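# Fit the camshaft into the engine case, gears timed

## Task

Put the camshaft into the engine case, which is standing free on the table. Push its shaft fully home in the open bearing on the case's front face so its large gear engages the small crank gear with correct timing: as the gears rotate, the small gear's marked tooth has to land in one of the two marked gaps on the large gear. The case must still be standing upright at the end.

## Robot and tools

Robot: two arms, left_arm and right_arm, each with a parallel two-finger gripper. left_arm's base sits near (-0.036, +0.258, +0.003) m and right_arm's near (-0.047, -0.370, +0.024) m, both turned about 2.5 degrees about z. The arm names do not match image sides. A camera stand is fixed behind the arms. Cameras: cam_head_left, cam_head_right, cam_left_wrist, cam_right_wrist, all 896x504.

Frames. The scene frame has its origin at table-top height, midway between the nominal bases: +x points out over the table, +y toward left_arm, +z up. Printed hand positions, velocities and quaternions (end_effector_position in metres, end_effector_quat_wxyz) are in this frame and can be a few cm off, more at long reach. Each gripper's fingers point along its own +z and open and close along its y. end_effector_position is the point between the pads, just behind the tips. Offsets you send are measured along the axes of that arm's current Hand target, not the scene axes.

execute_actions(actions, cameras). actions is a list of actions; each action is a table of up to 15 rows, one per 1/30 s step; a shorter table repeats its last row to fill 15 steps. Every row is one flat list of 14 numbers, each in [-1, 1], covering both arms: dx, dy, dz, rx, ry, rz, opening for left_arm, then the same seven for right_arm. The six pose numbers are an offset from the Hand target that held when the action began (every row counts from that same start, not from the previous row), in the Hand target's own axes; 1.0 equals 0.6 m of travel or 180 degrees of turn, and rx, ry, rz form a single rotation vector. Sending the same offset again moves further. All six zeros re-commands the current Hand target. Opening is absolute: +1 fully open (about 87 mm between pads), +0.5 about 69 mm, 0 about 43 mm, -0.5 about 18 mm, -1 closed. A 0 opening is a real command, so repeat the present value to leave a gripper unchanged. Images are returned only for an empty actions list or when cameras names them (["all"] for all, [] for none); an unknown camera name voids the call.

move(target, speed, blend, opening_speed, blocking, cameras). target is one 14-number row laid out as above, or a list of up to 15 such rows; every row is an offset from the Hand targets at the start of the move, not from the previous row. Grippers travel in straight lines, all ending together, with no obstacle avoidance. speed: m/s, 0.002 to 2.9, default 0.25 (turning up to twice that in rad/s), one value or one per target. blend: corner rounding in m for lists, default 0 (stop at each). opening_speed: rate of the opening command per second on the -1..+1 scale, at least 0.2. blocking=false returns after about 0.5 s while the move continues. The result adds a move: line giving the ending (done, off_target, moving, held, fault) and limits that acted (paced = pose clipped, held = steps withheld). done means at rest within 10 mm and 2 degrees; it says nothing about contact. Faster moves track worse and hit harder; a target far beyond a contact presses harder. Do not route paths near an arm's own base.

wait(seconds 0 to 10, cameras): lets time pass with last commands held. stop(cameras): brakes a running move. zoom_image(camera, region [x0, y0, x1, y1] in pixels, at most 504 by 504): closer view of the newest image of that camera. read_manual(section="licences"): licence text only. finished_scene(scene): ends the current scene with its number; irreversible, and the goal must hold without the robot.

Results: Hand target is the last commanded pose after clipping (next offsets count from it); the gripper often rests short of it, and only a new command, even all zeros, asks again; if still short, send the gap as an offset. The controller keeps orientation within 40 degrees of the measured one per step. grip_measured is the finger position on the command scale (Joint positions' last number uses 0 closed to 1 open), possibly about 1 mm off. To hold a part, command about 0.04 below the reading at first contact for full force (up to about 20 N per pad). Joint torques include gravity and friction; joints 1-3 wrap at ±28 N m. Joint velocities may say within noise. Tool commands shows current commands. A MOTOR HOT line appears at 75 °C; at 90 °C an OVER-TEMPERATURE FAULT folds that arm away for good; holding loads, stretched arms and pushing at unreachable poses heat motors, even during thinking time, since the scene keeps running while you reply.

Avoid: arm-to-arm contact (including closing on the other gripper), hard hits on the case or table, dropping or releasing moving parts, knocking the case over or anything off the table, heavy strain on wrist camera cables, and fault stops. Small moves may go sideways or not happen; check pose and tilt after each move. Loose objects may get brief pushes.

Each tool is called as name(argument=value, ...), one argument or row to a line, values as JSON.

## Session

execute_actions(
  actions=[],
)

Scene clock: 0.00 s.
left_arm: end_effector_position=(+0.3354, +0.2460, +0.0380) grip_measured=+0.983 end_effector_quat_wxyz=(+0.563, +0.010, +0.826, +0.018) | right_arm: end_effector_position=(+0.3242, -0.4210, +0.0665) grip_measured=+0.982 end_effector_quat_wxyz=(+0.568, +0.098, +0.811, -0.104)
Joint positions: left_arm=[-0.033 1.566 0.327 0.863 -0.09 0.008 0.991] | right_arm=[0.028 1.574 0.336 0.884 0.27 0.038 0.991]
Joint velocities: within noise
Joint torques (N m): no reading
Heat: left arm: 18 °C; right arm: 19 °C.
Hand target: left_arm +0.3385, +0.2458, +0.0432; +0.569, +0.009, +0.822, +0.018 | right_arm +0.3286, -0.4211, +0.0741; +0.578, +0.100, +0.804, -0.103
Tool commands: left_gripper/opening=+1.0 right_gripper/opening=+1.0

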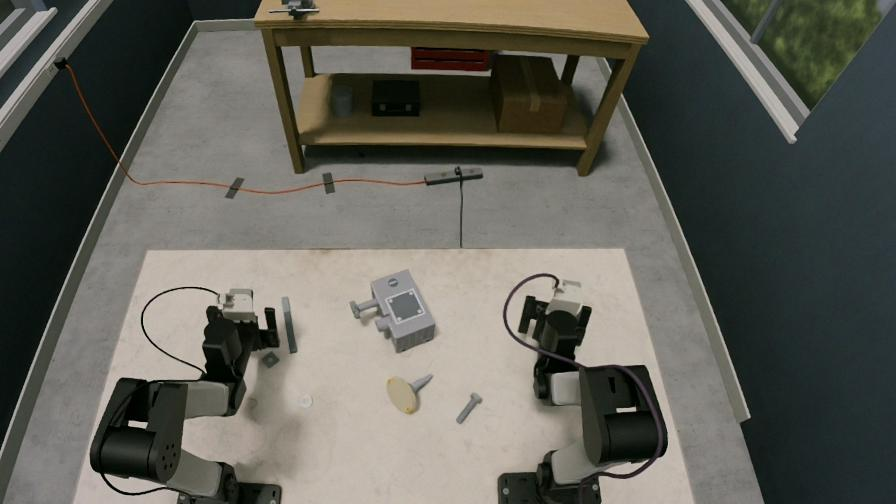

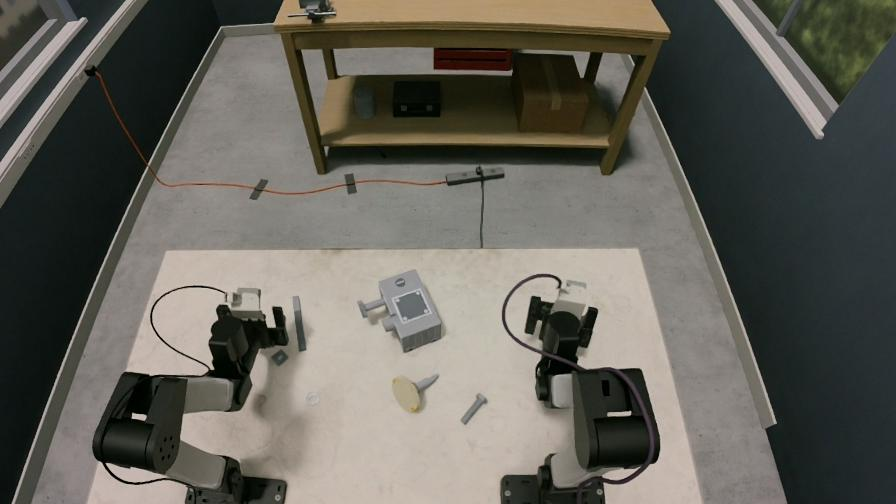

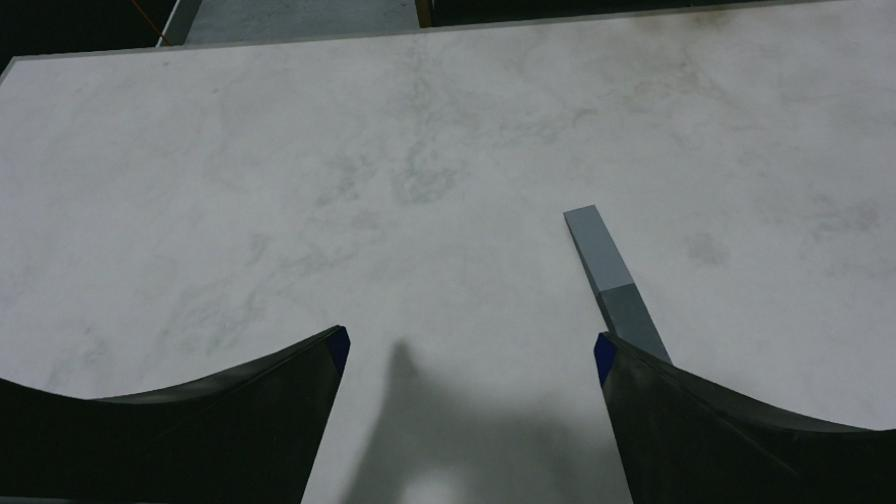

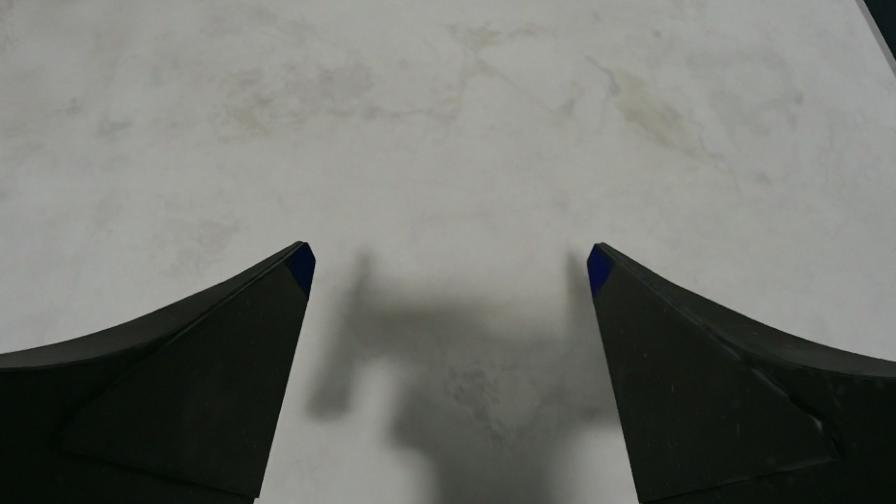

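zoom_image(
  camera="cam_head_left",
  region=[330, 250, 500, 430],
)

zoom_image(
  camera="cam_head_right",
  region=[340, 250, 510, 430],
)

zoom_image(
  camera="cam_head_left",
  region=[340, 265, 440, 355],
)

zoom_image(
  camera="cam_head_left",
  region=[380, 360, 490, 430],
)

Scaled by 2.800 from the camera's 896x504 image, which has a finer 1280x720 frame.

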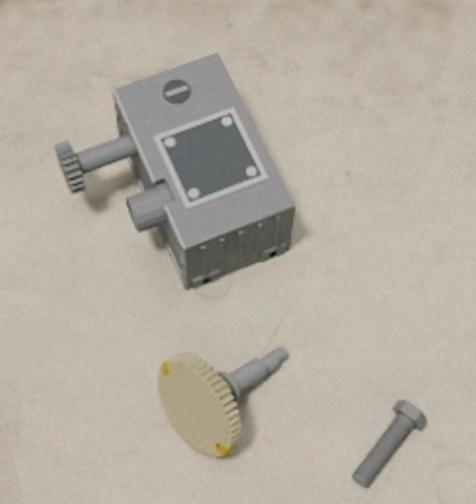

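Scaled by 2.800 from the camera's 896x504 image, which has a finer 1280x720 frame.

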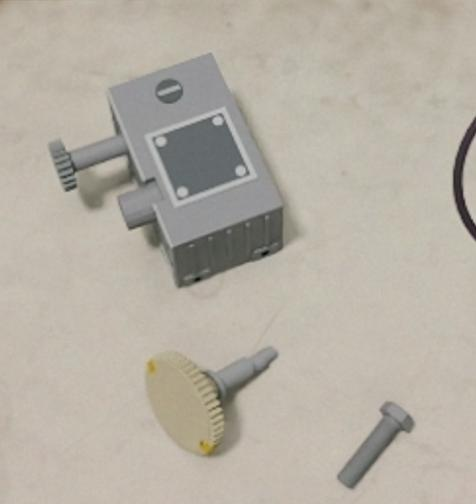

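Scaled by 5.040 from the camera's 896x504 image, which has a finer 1280x720 frame.

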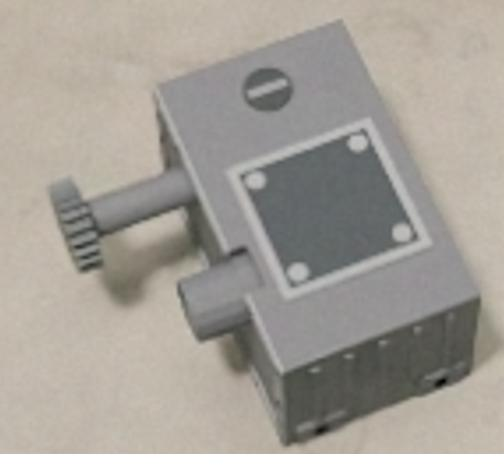

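Scaled by 4.582 from the camera's 896x504 image, which has a finer 1280x720 frame.

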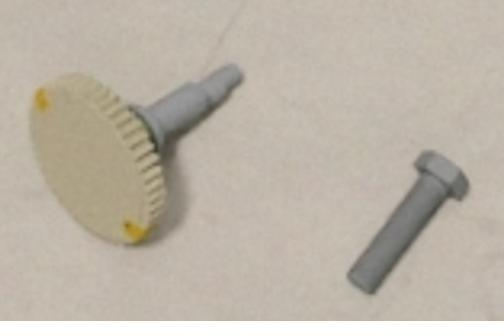

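move(
  target=[
    [-0.247,-0.313,-0.216,-0.291,0.309,-0.438,1,0,0,0,0,0,0,1],
  ],
  speed=0.4,
  cameras=["cam_left_wrist","cam_head_left"],
)

Scene clock: 61.53 s.
left_arm: end_effector_position=(+0.2736, +0.0512, +0.2092) grip_measured=+0.983 end_effector_quat_wxyz=(-0.014, +0.705, -0.707, +0.049) | right_arm: end_effector_position=(+0.3242, -0.4210, +0.0665) grip_measured=+0.982 end_effector_quat_wxyz=(+0.568, +0.098, +0.811, -0.104)
Joint positions: left_arm=[-0.446 1.832 1.932 -1.569 0.001 -2.059 0.991] | right_arm=[0.028 1.574 0.336 0.884 0.27 0.038 0.991]
Joint torques (N m): left_arm=[-0.57 -7.24 6.31 0.38 0.13 -0.06] | right_arm=[-0.17 -4.31 5.82 2.4 0.12 0.05]
Heat: left arm: 24 °C; right arm: 27 °C.
Hand target: left_arm +0.2702, +0.0505, +0.2199; -0.001, +0.707, -0.707, +0.000 | right_arm +0.3286, -0.4211, +0.0741; +0.578, +0.100, +0.804, -0.103
Off the commanded pose: left_arm 0.011 m, 6 deg | right_arm 0.009 m, 1 deg.
joint sent to its limit (left arm) — joint 4 (wrist pitch), lower limit. The joint targets are off in orientation, not in position.
move: off_target (left_arm)
Images, in order (width x height): cam_head_left 896x504, cam_left_wrist 896x504.

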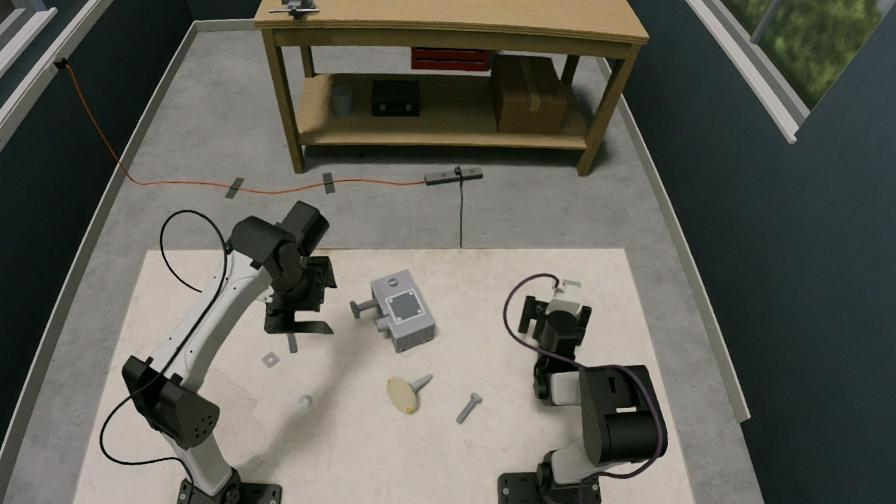

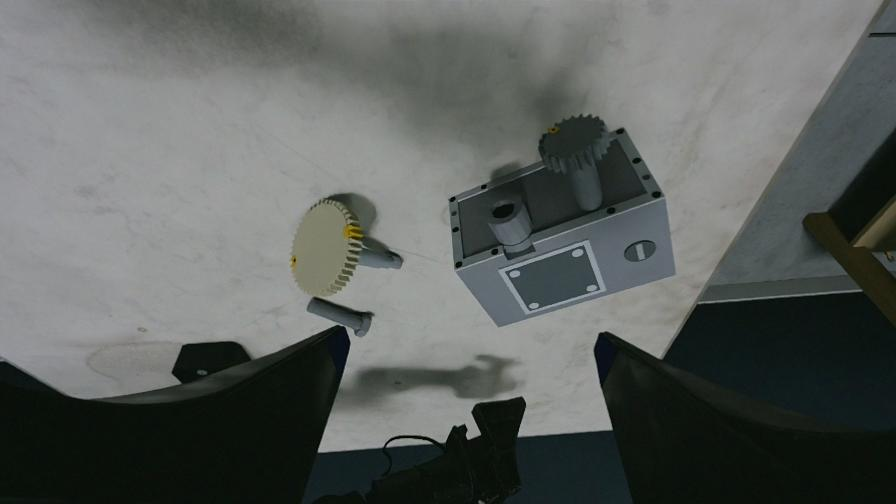

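zoom_image(
  camera="cam_left_wrist",
  region=[430, 90, 700, 340],
)

zoom_image(
  camera="cam_left_wrist",
  region=[270, 180, 430, 350],
)

zoom_image(
  camera="cam_left_wrist",
  region=[480, 100, 640, 260],
)

Scaled by 1.867 from the camera's 896x504 image, which has a finer 1280x720 frame.

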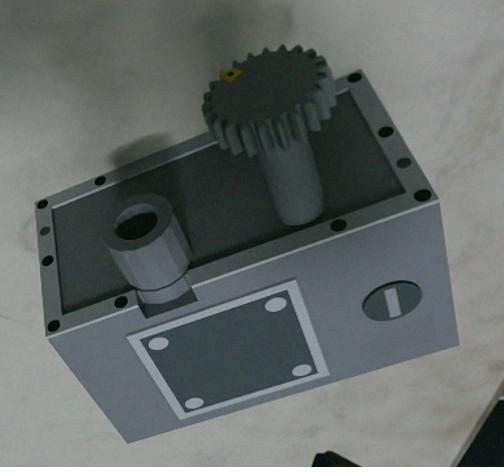

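Scaled by 2.965 from the camera's 896x504 image, which has a finer 1280x720 frame.

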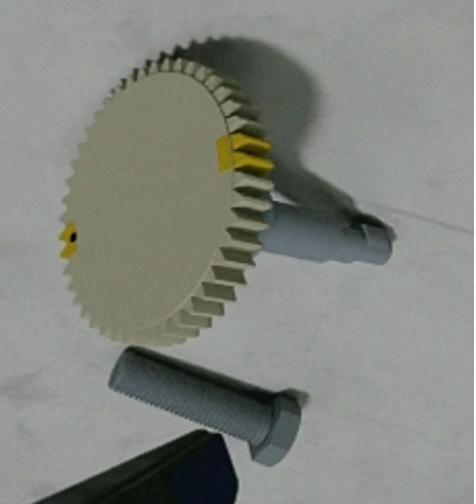

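Scaled by 3.150 from the camera's 896x504 image, which has a finer 1280x720 frame.

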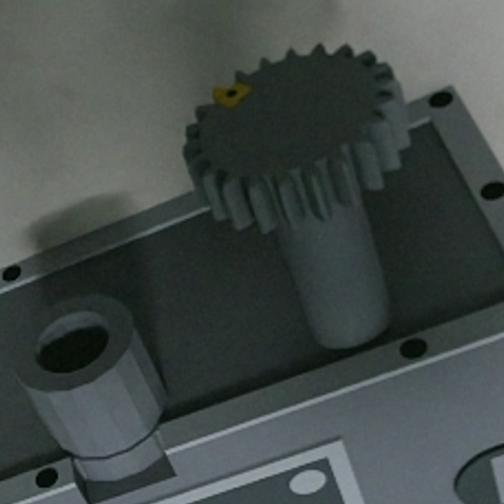

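move(
  target=[
    [-0.083,0.033,0.183,0,0.167,0,1,0,0,0,0,0,0,1],
  ],
  speed=0.3,
  cameras=["cam_left_wrist","cam_head_left"],
)

Scene clock: 84.93 s.
left_arm: end_effector_position=(+0.2482, +0.1009, +0.1082) grip_measured=+0.983 end_effector_quat_wxyz=(+0.185, +0.687, -0.682, +0.172) | right_arm: end_effector_position=(+0.3242, -0.4210, +0.0665) grip_measured=+0.982 end_effector_quat_wxyz=(+0.568, +0.098, +0.811, -0.104)
Joint positions: left_arm=[-0.079 1.652 1.153 -1.023 0.508 -1.713 0.991] | right_arm=[0.028 1.574 0.336 0.884 0.27 0.038 0.991]
Joint torques (N m): left_arm=[-0.09 -5.57 4.44 0.67 0.42 0.05] | right_arm=[-0.01 -4.3 5.87 2.4 0.15 0.06]
Heat: left arm: 22 °C; right arm: 28 °C.
Hand target: left_arm +0.2504, +0.1004, +0.1102; +0.183, +0.683, -0.683, +0.183 | right_arm +0.3286, -0.4211, +0.0741; +0.578, +0.100, +0.804, -0.103
Off the commanded pose: left_arm 0.003 m, 1 deg | right_arm 0.009 m, 1 deg.
move: done
Images, in order (width x height): cam_head_left 896x504, cam_left_wrist 896x504.

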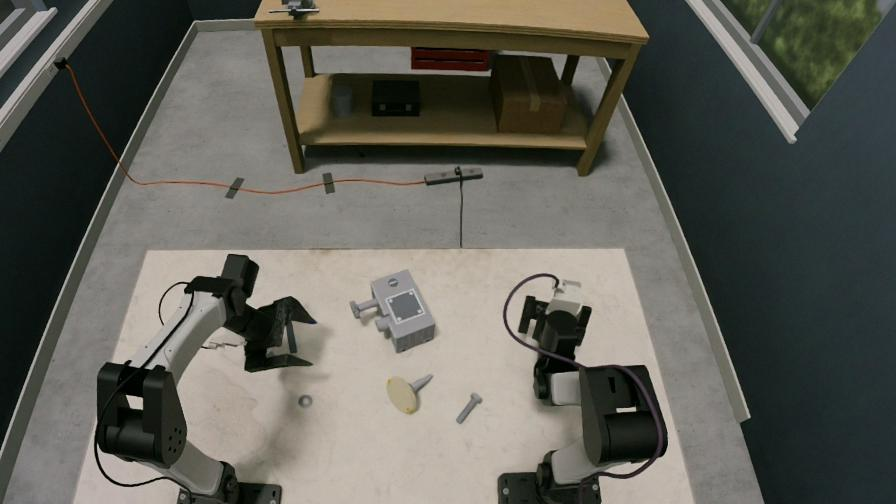

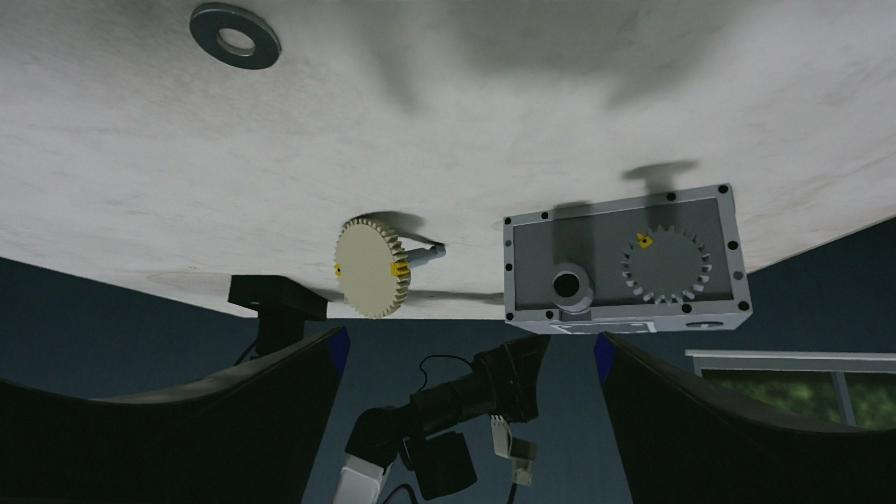

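Excellent frontal view.

zoom_image(
  camera="cam_left_wrist",
  region=[490, 170, 770, 340],
)

zoom_image(
  camera="cam_left_wrist",
  region=[610, 210, 730, 310],
)

zoom_image(
  camera="cam_left_wrist",
  region=[320, 200, 460, 330],
)

Scaled by 1.800 from the camera's 896x504 image, which has a finer 1280x720 frame.

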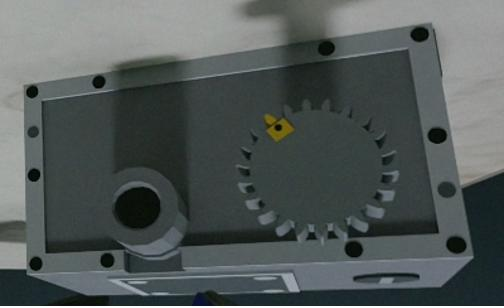

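Scaled by 4.200 from the camera's 896x504 image, which has a finer 1280x720 frame.

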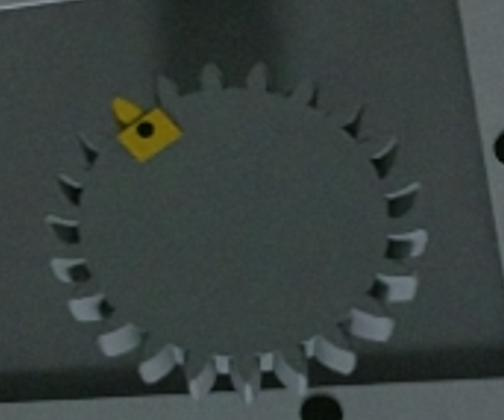

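Scaled by 3.600 from the camera's 896x504 image, which has a finer 1280x720 frame.

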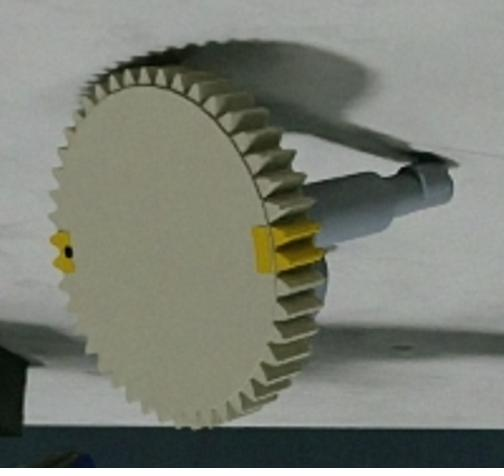

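move(
  target=[
    [-0.087,0,-0.05,0,0,0,1,0.029,0.361,-0.408,-0.328,0.252,-0.066,0.2],
  ],
  speed=0.3,
  cameras=["all"],
)

Scene clock: 212.53 s.
left_arm: end_effector_position=(+0.2482, +0.1598, +0.1069) grip_measured=+0.983 end_effector_quat_wxyz=(+0.178, +0.683, -0.685, +0.182) | right_arm: end_effector_position=(+0.1557, -0.1530, +0.1108) grip_measured=+0.200 end_effector_quat_wxyz=(+0.190, -0.236, +0.913, +0.274)
Joint positions: left_arm=[0.129 1.663 1.158 -1.108 0.513 -1.472 0.991] | right_arm=[0.613 1.309 0.815 -0.504 -0.387 0.182 0.6]
Joint torques (N m): left_arm=[0.09 -4.08 6.61 0.15 0.4 0.07] | right_arm=[0.5 -2.89 10.32 1.68 -0.17 0.17]
Heat: left arm: 22 °C; right arm: 32 °C.
Hand target: left_arm +0.2504, +0.1607, +0.1100; +0.183, +0.683, -0.683, +0.183 | right_arm +0.1611, -0.1441, +0.1230; +0.200, -0.238, +0.907, +0.285
Off the commanded pose: left_arm 0.004 m, 1 deg | right_arm 0.016 m, 2 deg.
move: off_target (right_arm)

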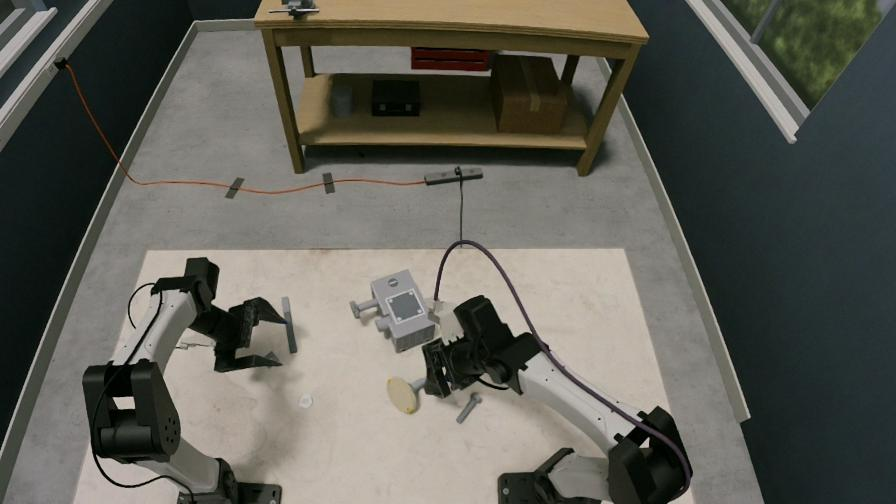

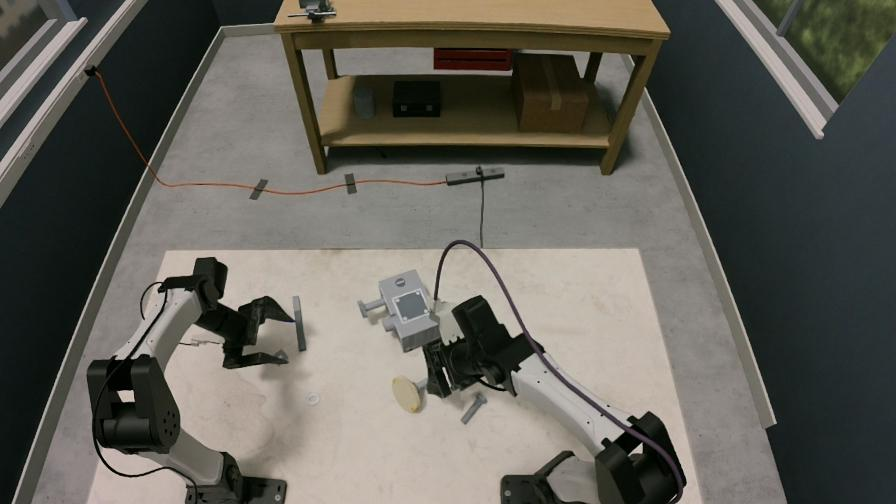

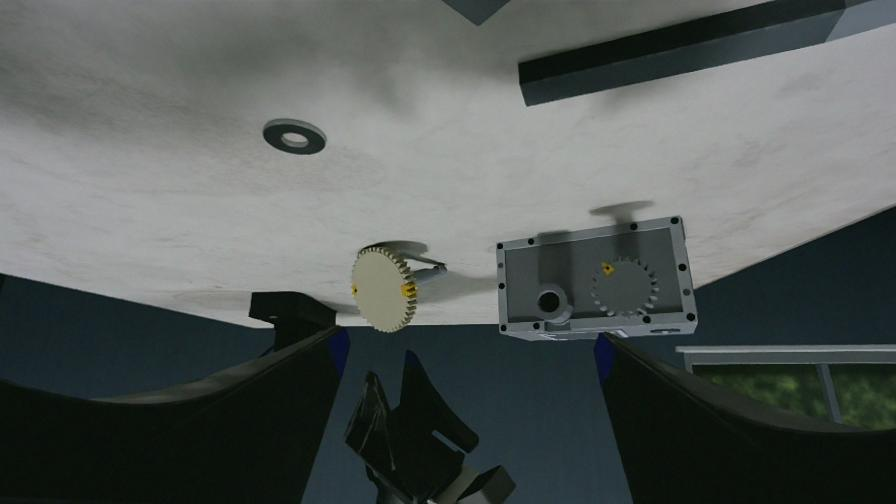

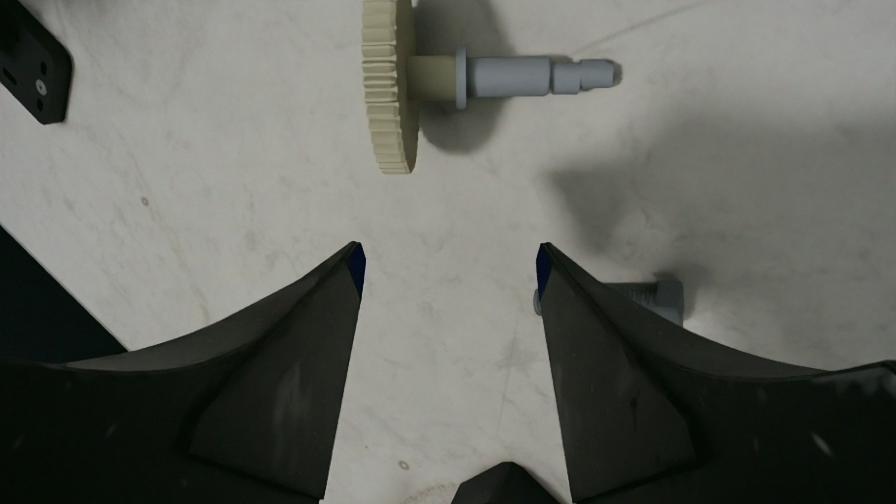

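move(
  target=[
    [0,0,0,0,0,0,1,0.0095,0.057,0.0657,0.028,0,-0.018,0.2],
  ],
  speed=0.2,
  cameras=["all"],
)

Scene clock: 248.50 s.
left_arm: end_effector_position=(+0.2482, +0.1598, +0.1069) grip_measured=+0.983 end_effector_quat_wxyz=(+0.178, +0.683, -0.685, +0.182) | right_arm: end_effector_position=(+0.1371, -0.1099, +0.0919) grip_measured=+0.200 end_effector_quat_wxyz=(+0.196, -0.256, +0.919, +0.227)
Joint positions: left_arm=[0.129 1.663 1.158 -1.108 0.513 -1.472 0.991] | right_arm=[0.858 1.397 0.832 -0.419 -0.178 0.327 0.6]
Joint torques (N m): left_arm=[0.1 -4.11 6.58 0.15 0.39 0.05] | right_arm=[0.55 -3.44 10.07 1.94 0.12 0.15]
Heat: left arm: 24 °C; right arm: 29 °C.
Hand target: left_arm +0.2505, +0.1607, +0.1100; +0.183, +0.683, -0.683, +0.183 | right_arm +0.1468, -0.0971, +0.1046; +0.218, -0.254, +0.912, +0.239
Off the commanded pose: left_arm 0.004 m, 1 deg | right_arm 0.021 m, 3 deg.
move: off_target (right_arm)

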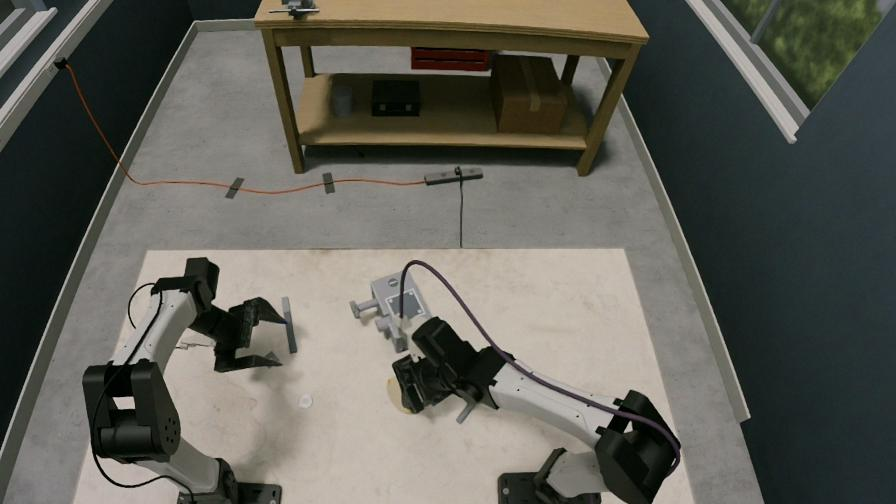

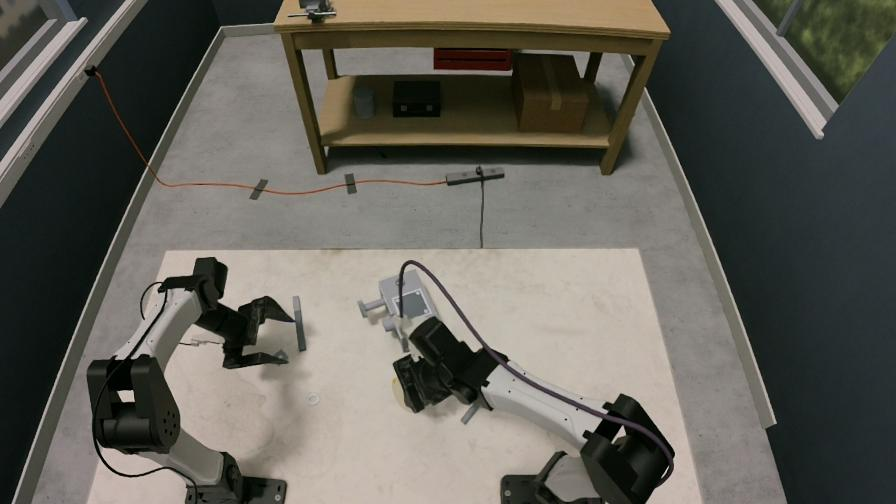

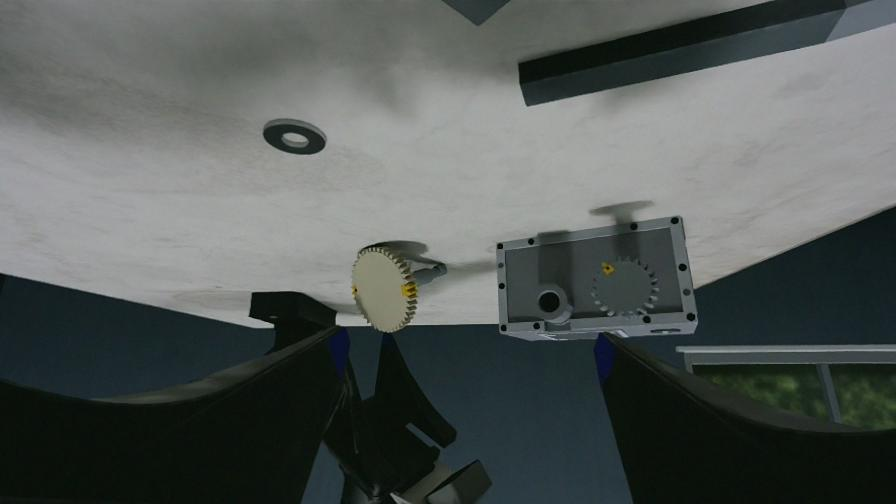

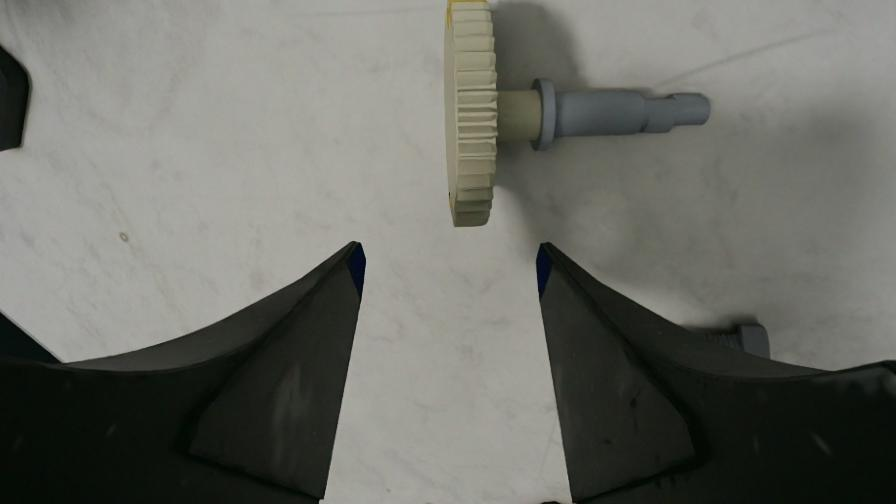

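move(
  target=[
    [0,0,0,0,0,0,1,0,-0.015,0.037,0,0,0,0.2],
  ],
  speed=0.1,
  cameras=["cam_right_wrist","cam_left_wrist"],
)

Scene clock: 259.60 s.
left_arm: end_effector_position=(+0.2482, +0.1598, +0.1069) grip_measured=+0.983 end_effector_quat_wxyz=(+0.178, +0.683, -0.685, +0.182) | right_arm: end_effector_position=(+0.1489, -0.0976, +0.0778) grip_measured=+0.200 end_effector_quat_wxyz=(+0.203, -0.256, +0.916, +0.231)
Joint positions: left_arm=[0.129 1.663 1.158 -1.108 0.513 -1.472 0.991] | right_arm=[0.858 1.476 0.832 -0.325 -0.178 0.327 0.6]
Joint torques (N m): left_arm=[0.09 -4.1 6.58 0.15 0.4 0.05] | right_arm=[-0.77 -3.84 8.1 2.03 0.03 0]
Heat: left arm: 24 °C; right arm: 30 °C.
Hand target: left_arm +0.2505, +0.1607, +0.1100; +0.183, +0.683, -0.683, +0.183 | right_arm +0.1580, -0.0918, +0.0841; +0.218, -0.254, +0.912, +0.239
Off the commanded pose: left_arm 0.004 m, 1 deg | right_arm 0.013 m, 2 deg.
move: off_target (right_arm)
Images, in order (width x height): cam_left_wrist 896x504, cam_right_wrist 896x504.

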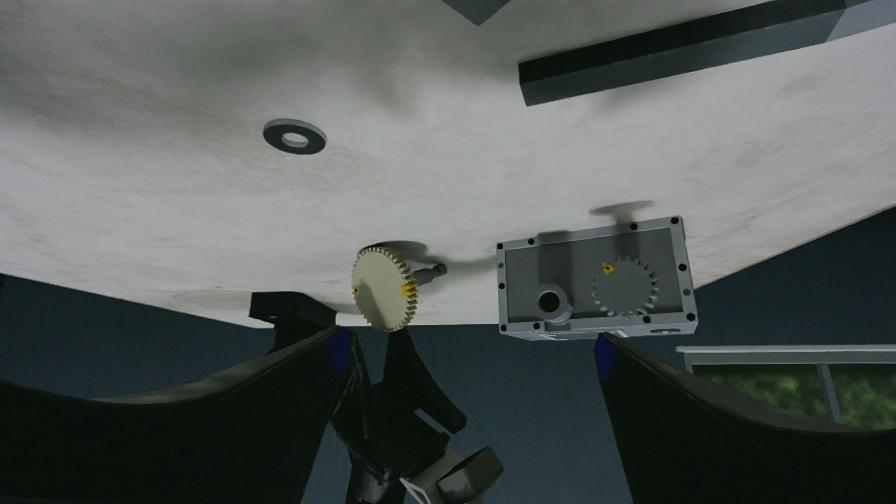

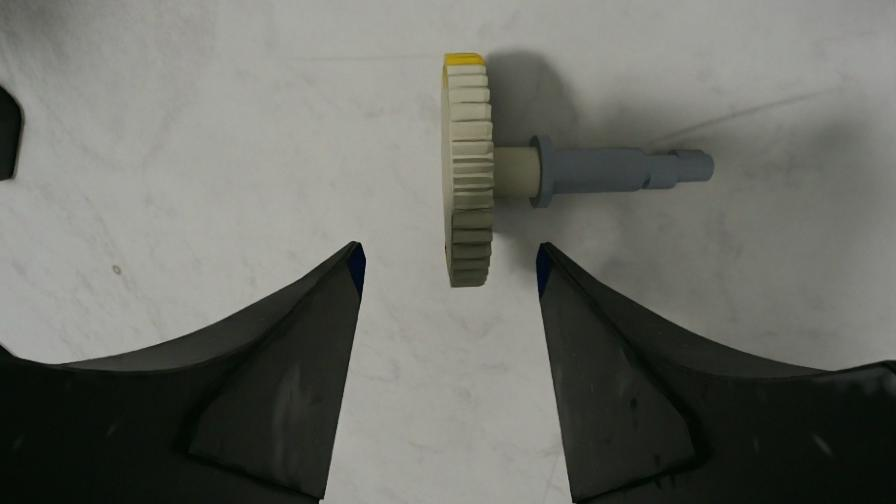

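zoom_image(
  camera="cam_left_wrist",
  region=[310, 220, 470, 380],
)

zoom_image(
  camera="cam_right_wrist",
  region=[400, 40, 740, 300],
)

Scaled by 3.150 from the camera's 896x504 image, which has a finer 1280x720 frame.

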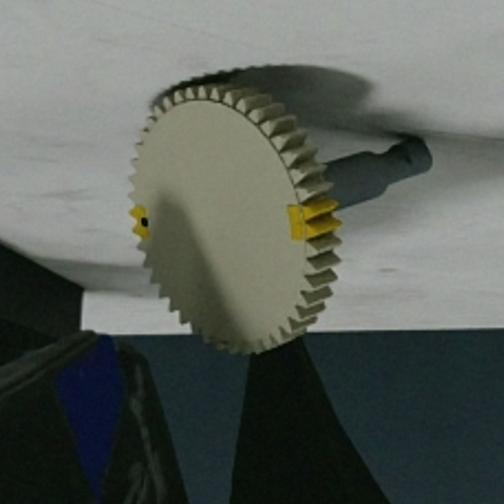

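Scaled by 1.482 from the camera's 896x504 image, which has a finer 1280x720 frame.

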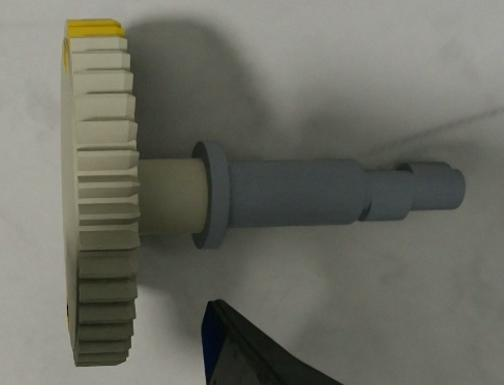

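move(
  target=[
    [0,0.117,0,0,0,0,1,0,-0.01,0,0,0,0,0.2],
  ],
  speed=0.15,
  cameras=["cam_right_wrist","cam_left_wrist"],
)

zoom_image(
  camera="cam_left_wrist",
  region=[360, 200, 600, 400],
)

Scene clock: 282.83 s.
left_arm: end_effector_position=(+0.1842, +0.1603, +0.1071) grip_measured=+0.983 end_effector_quat_wxyz=(+0.180, +0.683, -0.685, +0.181) | right_arm: end_effector_position=(+0.1547, -0.1005, +0.0784) grip_measured=+0.200 end_effector_quat_wxyz=(+0.207, -0.252, +0.917, +0.231)
Joint positions: left_arm=[0.156 1.429 0.929 -1.135 0.513 -1.439 0.991] | right_arm=[0.839 1.476 0.832 -0.319 -0.181 0.318 0.6]
Joint torques (N m): left_arm=[0.17 -4.49 4.38 0.14 0.38 0.06] | right_arm=[-0.84 -3.85 7.57 2.01 -0.05 -0.08]
Heat: left arm: 25 °C; right arm: 30 °C.
Hand target: left_arm +0.1802, +0.1606, +0.1099; +0.183, +0.683, -0.683, +0.183 | right_arm +0.1615, -0.0963, +0.0822; +0.218, -0.254, +0.912, +0.239
Off the commanded pose: left_arm 0.005 m, 0 deg | right_arm 0.009 m, 2 deg.
move: done
Images, in order (width x height): cam_left_wrist 896x504, cam_right_wrist 896x504.

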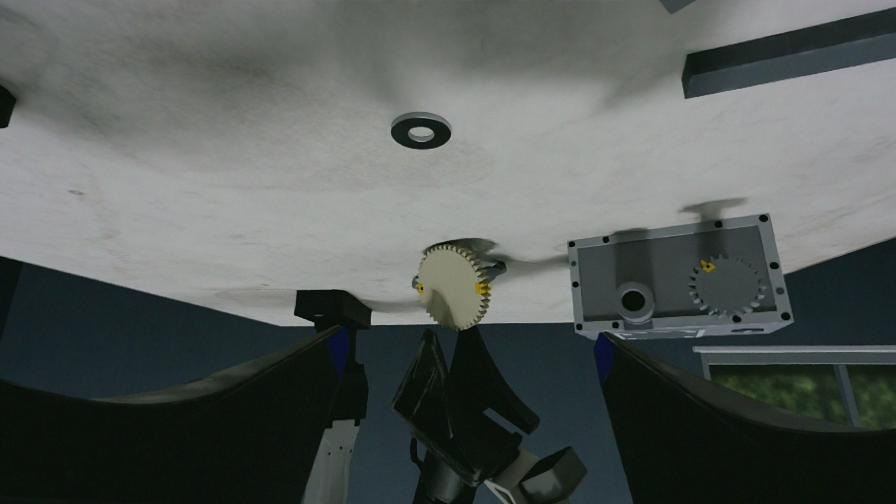

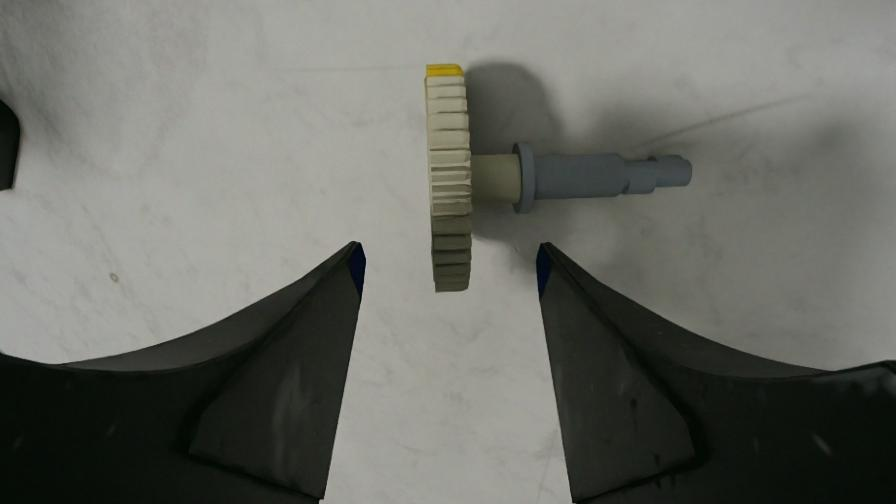

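Scaled by 2.100 from the camera's 896x504 image, which has a finer 1280x720 frame.

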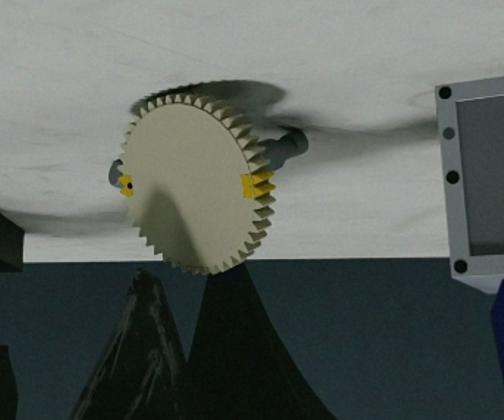

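move(
  target=[
    [0,0,0,0,0,0,1,0,0,0.017,0,0,0,0.2],
  ],
  speed=0.06,
  cameras=["cam_right_wrist","cam_left_wrist"],
)

zoom_image(
  camera="cam_left_wrist",
  region=[360, 200, 600, 400],
)

Scene clock: 292.40 s.
left_arm: end_effector_position=(+0.1842, +0.1603, +0.1071) grip_measured=+0.983 end_effector_quat_wxyz=(+0.180, +0.683, -0.685, +0.181) | right_arm: end_effector_position=(+0.1589, -0.0961, +0.0702) grip_measured=+0.200 end_effector_quat_wxyz=(+0.207, -0.252, +0.917, +0.231)
Joint positions: left_arm=[0.156 1.429 0.929 -1.135 0.513 -1.439 0.991] | right_arm=[0.839 1.514 0.832 -0.281 -0.182 0.318 0.6]
Joint torques (N m): left_arm=[0.18 -4.49 4.37 0.14 0.37 0.06] | right_arm=[-0.25 -4.16 7.36 2.02 -0.01 0]
Heat: left arm: 24 °C; right arm: 29 °C.
Hand target: left_arm +0.1802, +0.1606, +0.1099; +0.183, +0.683, -0.683, +0.183 | right_arm +0.1642, -0.0908, +0.0740; +0.217, -0.254, +0.912, +0.239
Off the commanded pose: left_arm 0.005 m, 0 deg | right_arm 0.009 m, 2 deg.
move: done
Images, in order (width x height): cam_left_wrist 896x504, cam_right_wrist 896x504.

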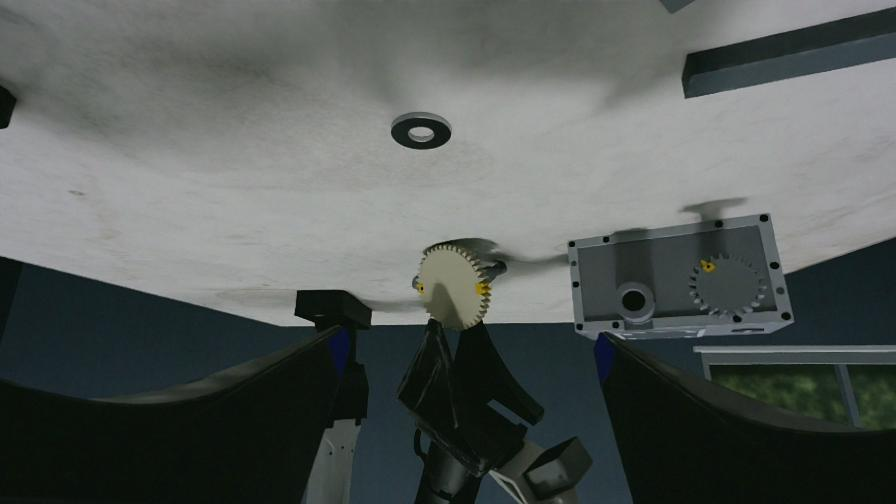

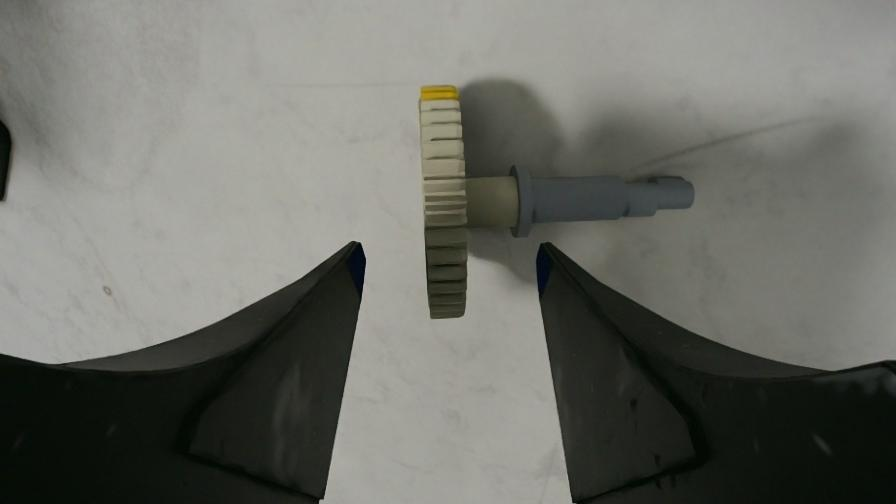

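Scaled by 2.100 from the camera's 896x504 image, which has a finer 1280x720 frame.

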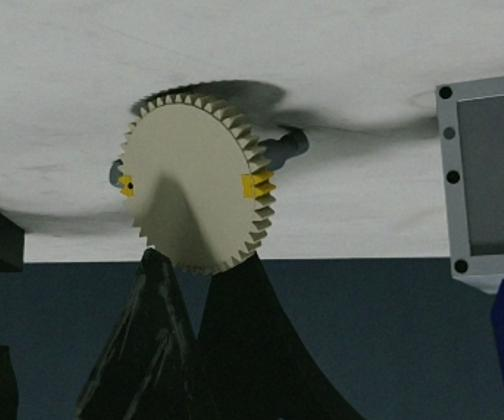

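move(
  target=[
    [0,0,0,0,0,0,1,0,0.004,0.005,0,0,0,0.0],
    [0,0,0,0,0,0,1,0,0.004,0.005,0,0,0,-0.9],
  ],
  speed=0.06,
  opening_speed=0.5,
  cameras=["cam_right_wrist","cam_left_wrist"],
)

zoom_image(
  camera="cam_left_wrist",
  region=[360, 200, 600, 400],
)

Scene clock: 305.90 s.
left_arm: end_effector_position=(+0.1842, +0.1603, +0.1071) grip_measured=+0.983 end_effector_quat_wxyz=(+0.180, +0.683, -0.685, +0.181) | right_arm: end_effector_position=(+0.1597, -0.0936, +0.0686) grip_measured=-0.651 end_effector_quat_wxyz=(+0.207, -0.253, +0.916, +0.234)
Joint positions: left_arm=[0.156 1.429 0.929 -1.135 0.513 -1.439 0.991] | right_arm=[0.84 1.525 0.832 -0.267 -0.186 0.318 0.175]
Joint torques (N m): left_arm=[0.17 -4.48 4.37 0.14 0.37 0.05] | right_arm=[0.44 -4.08 7.58 1.98 0.08 0.07]
Heat: left arm: 24 °C; right arm: 29 °C.
Hand target: left_arm +0.1802, +0.1606, +0.1099; +0.183, +0.683, -0.683, +0.183 | right_arm +0.1637, -0.0873, +0.0724; +0.218, -0.254, +0.912, +0.239
Off the commanded pose: left_arm 0.005 m, 0 deg | right_arm 0.008 m, 1 deg.
move: done
Images, in order (width x height): cam_left_wrist 896x504, cam_right_wrist 896x504.

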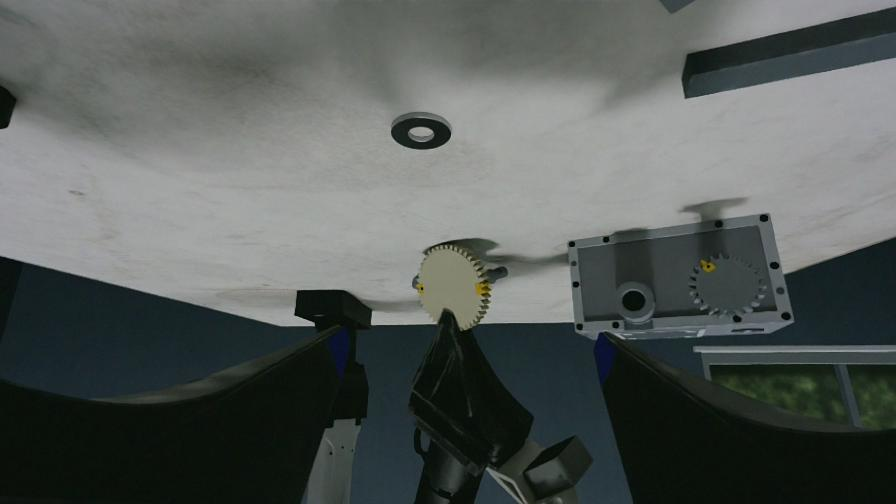

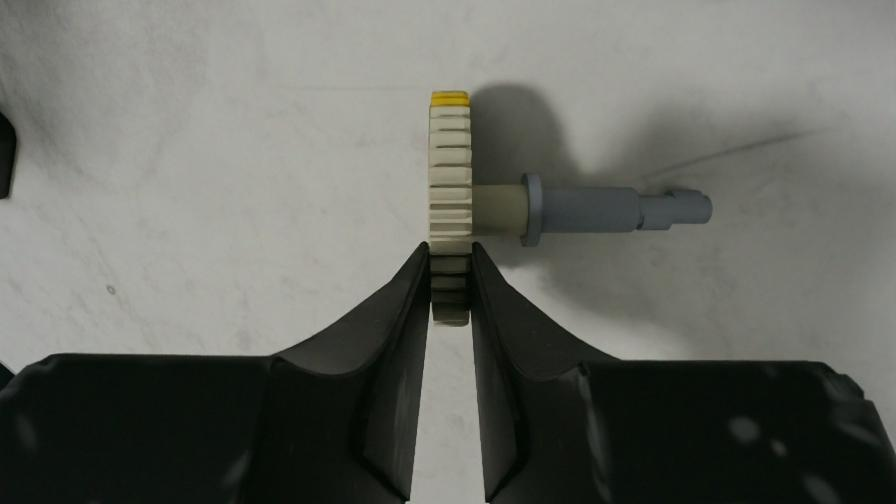

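Scaled by 2.100 from the camera's 896x504 image, which has a finer 1280x720 frame.

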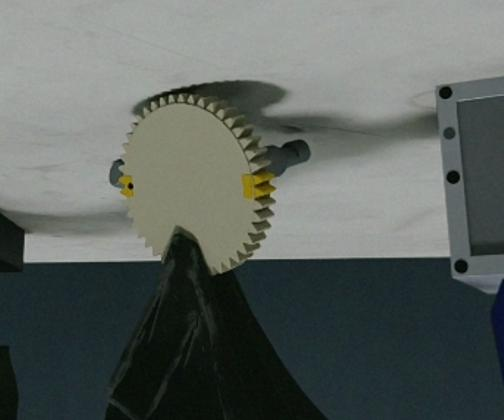

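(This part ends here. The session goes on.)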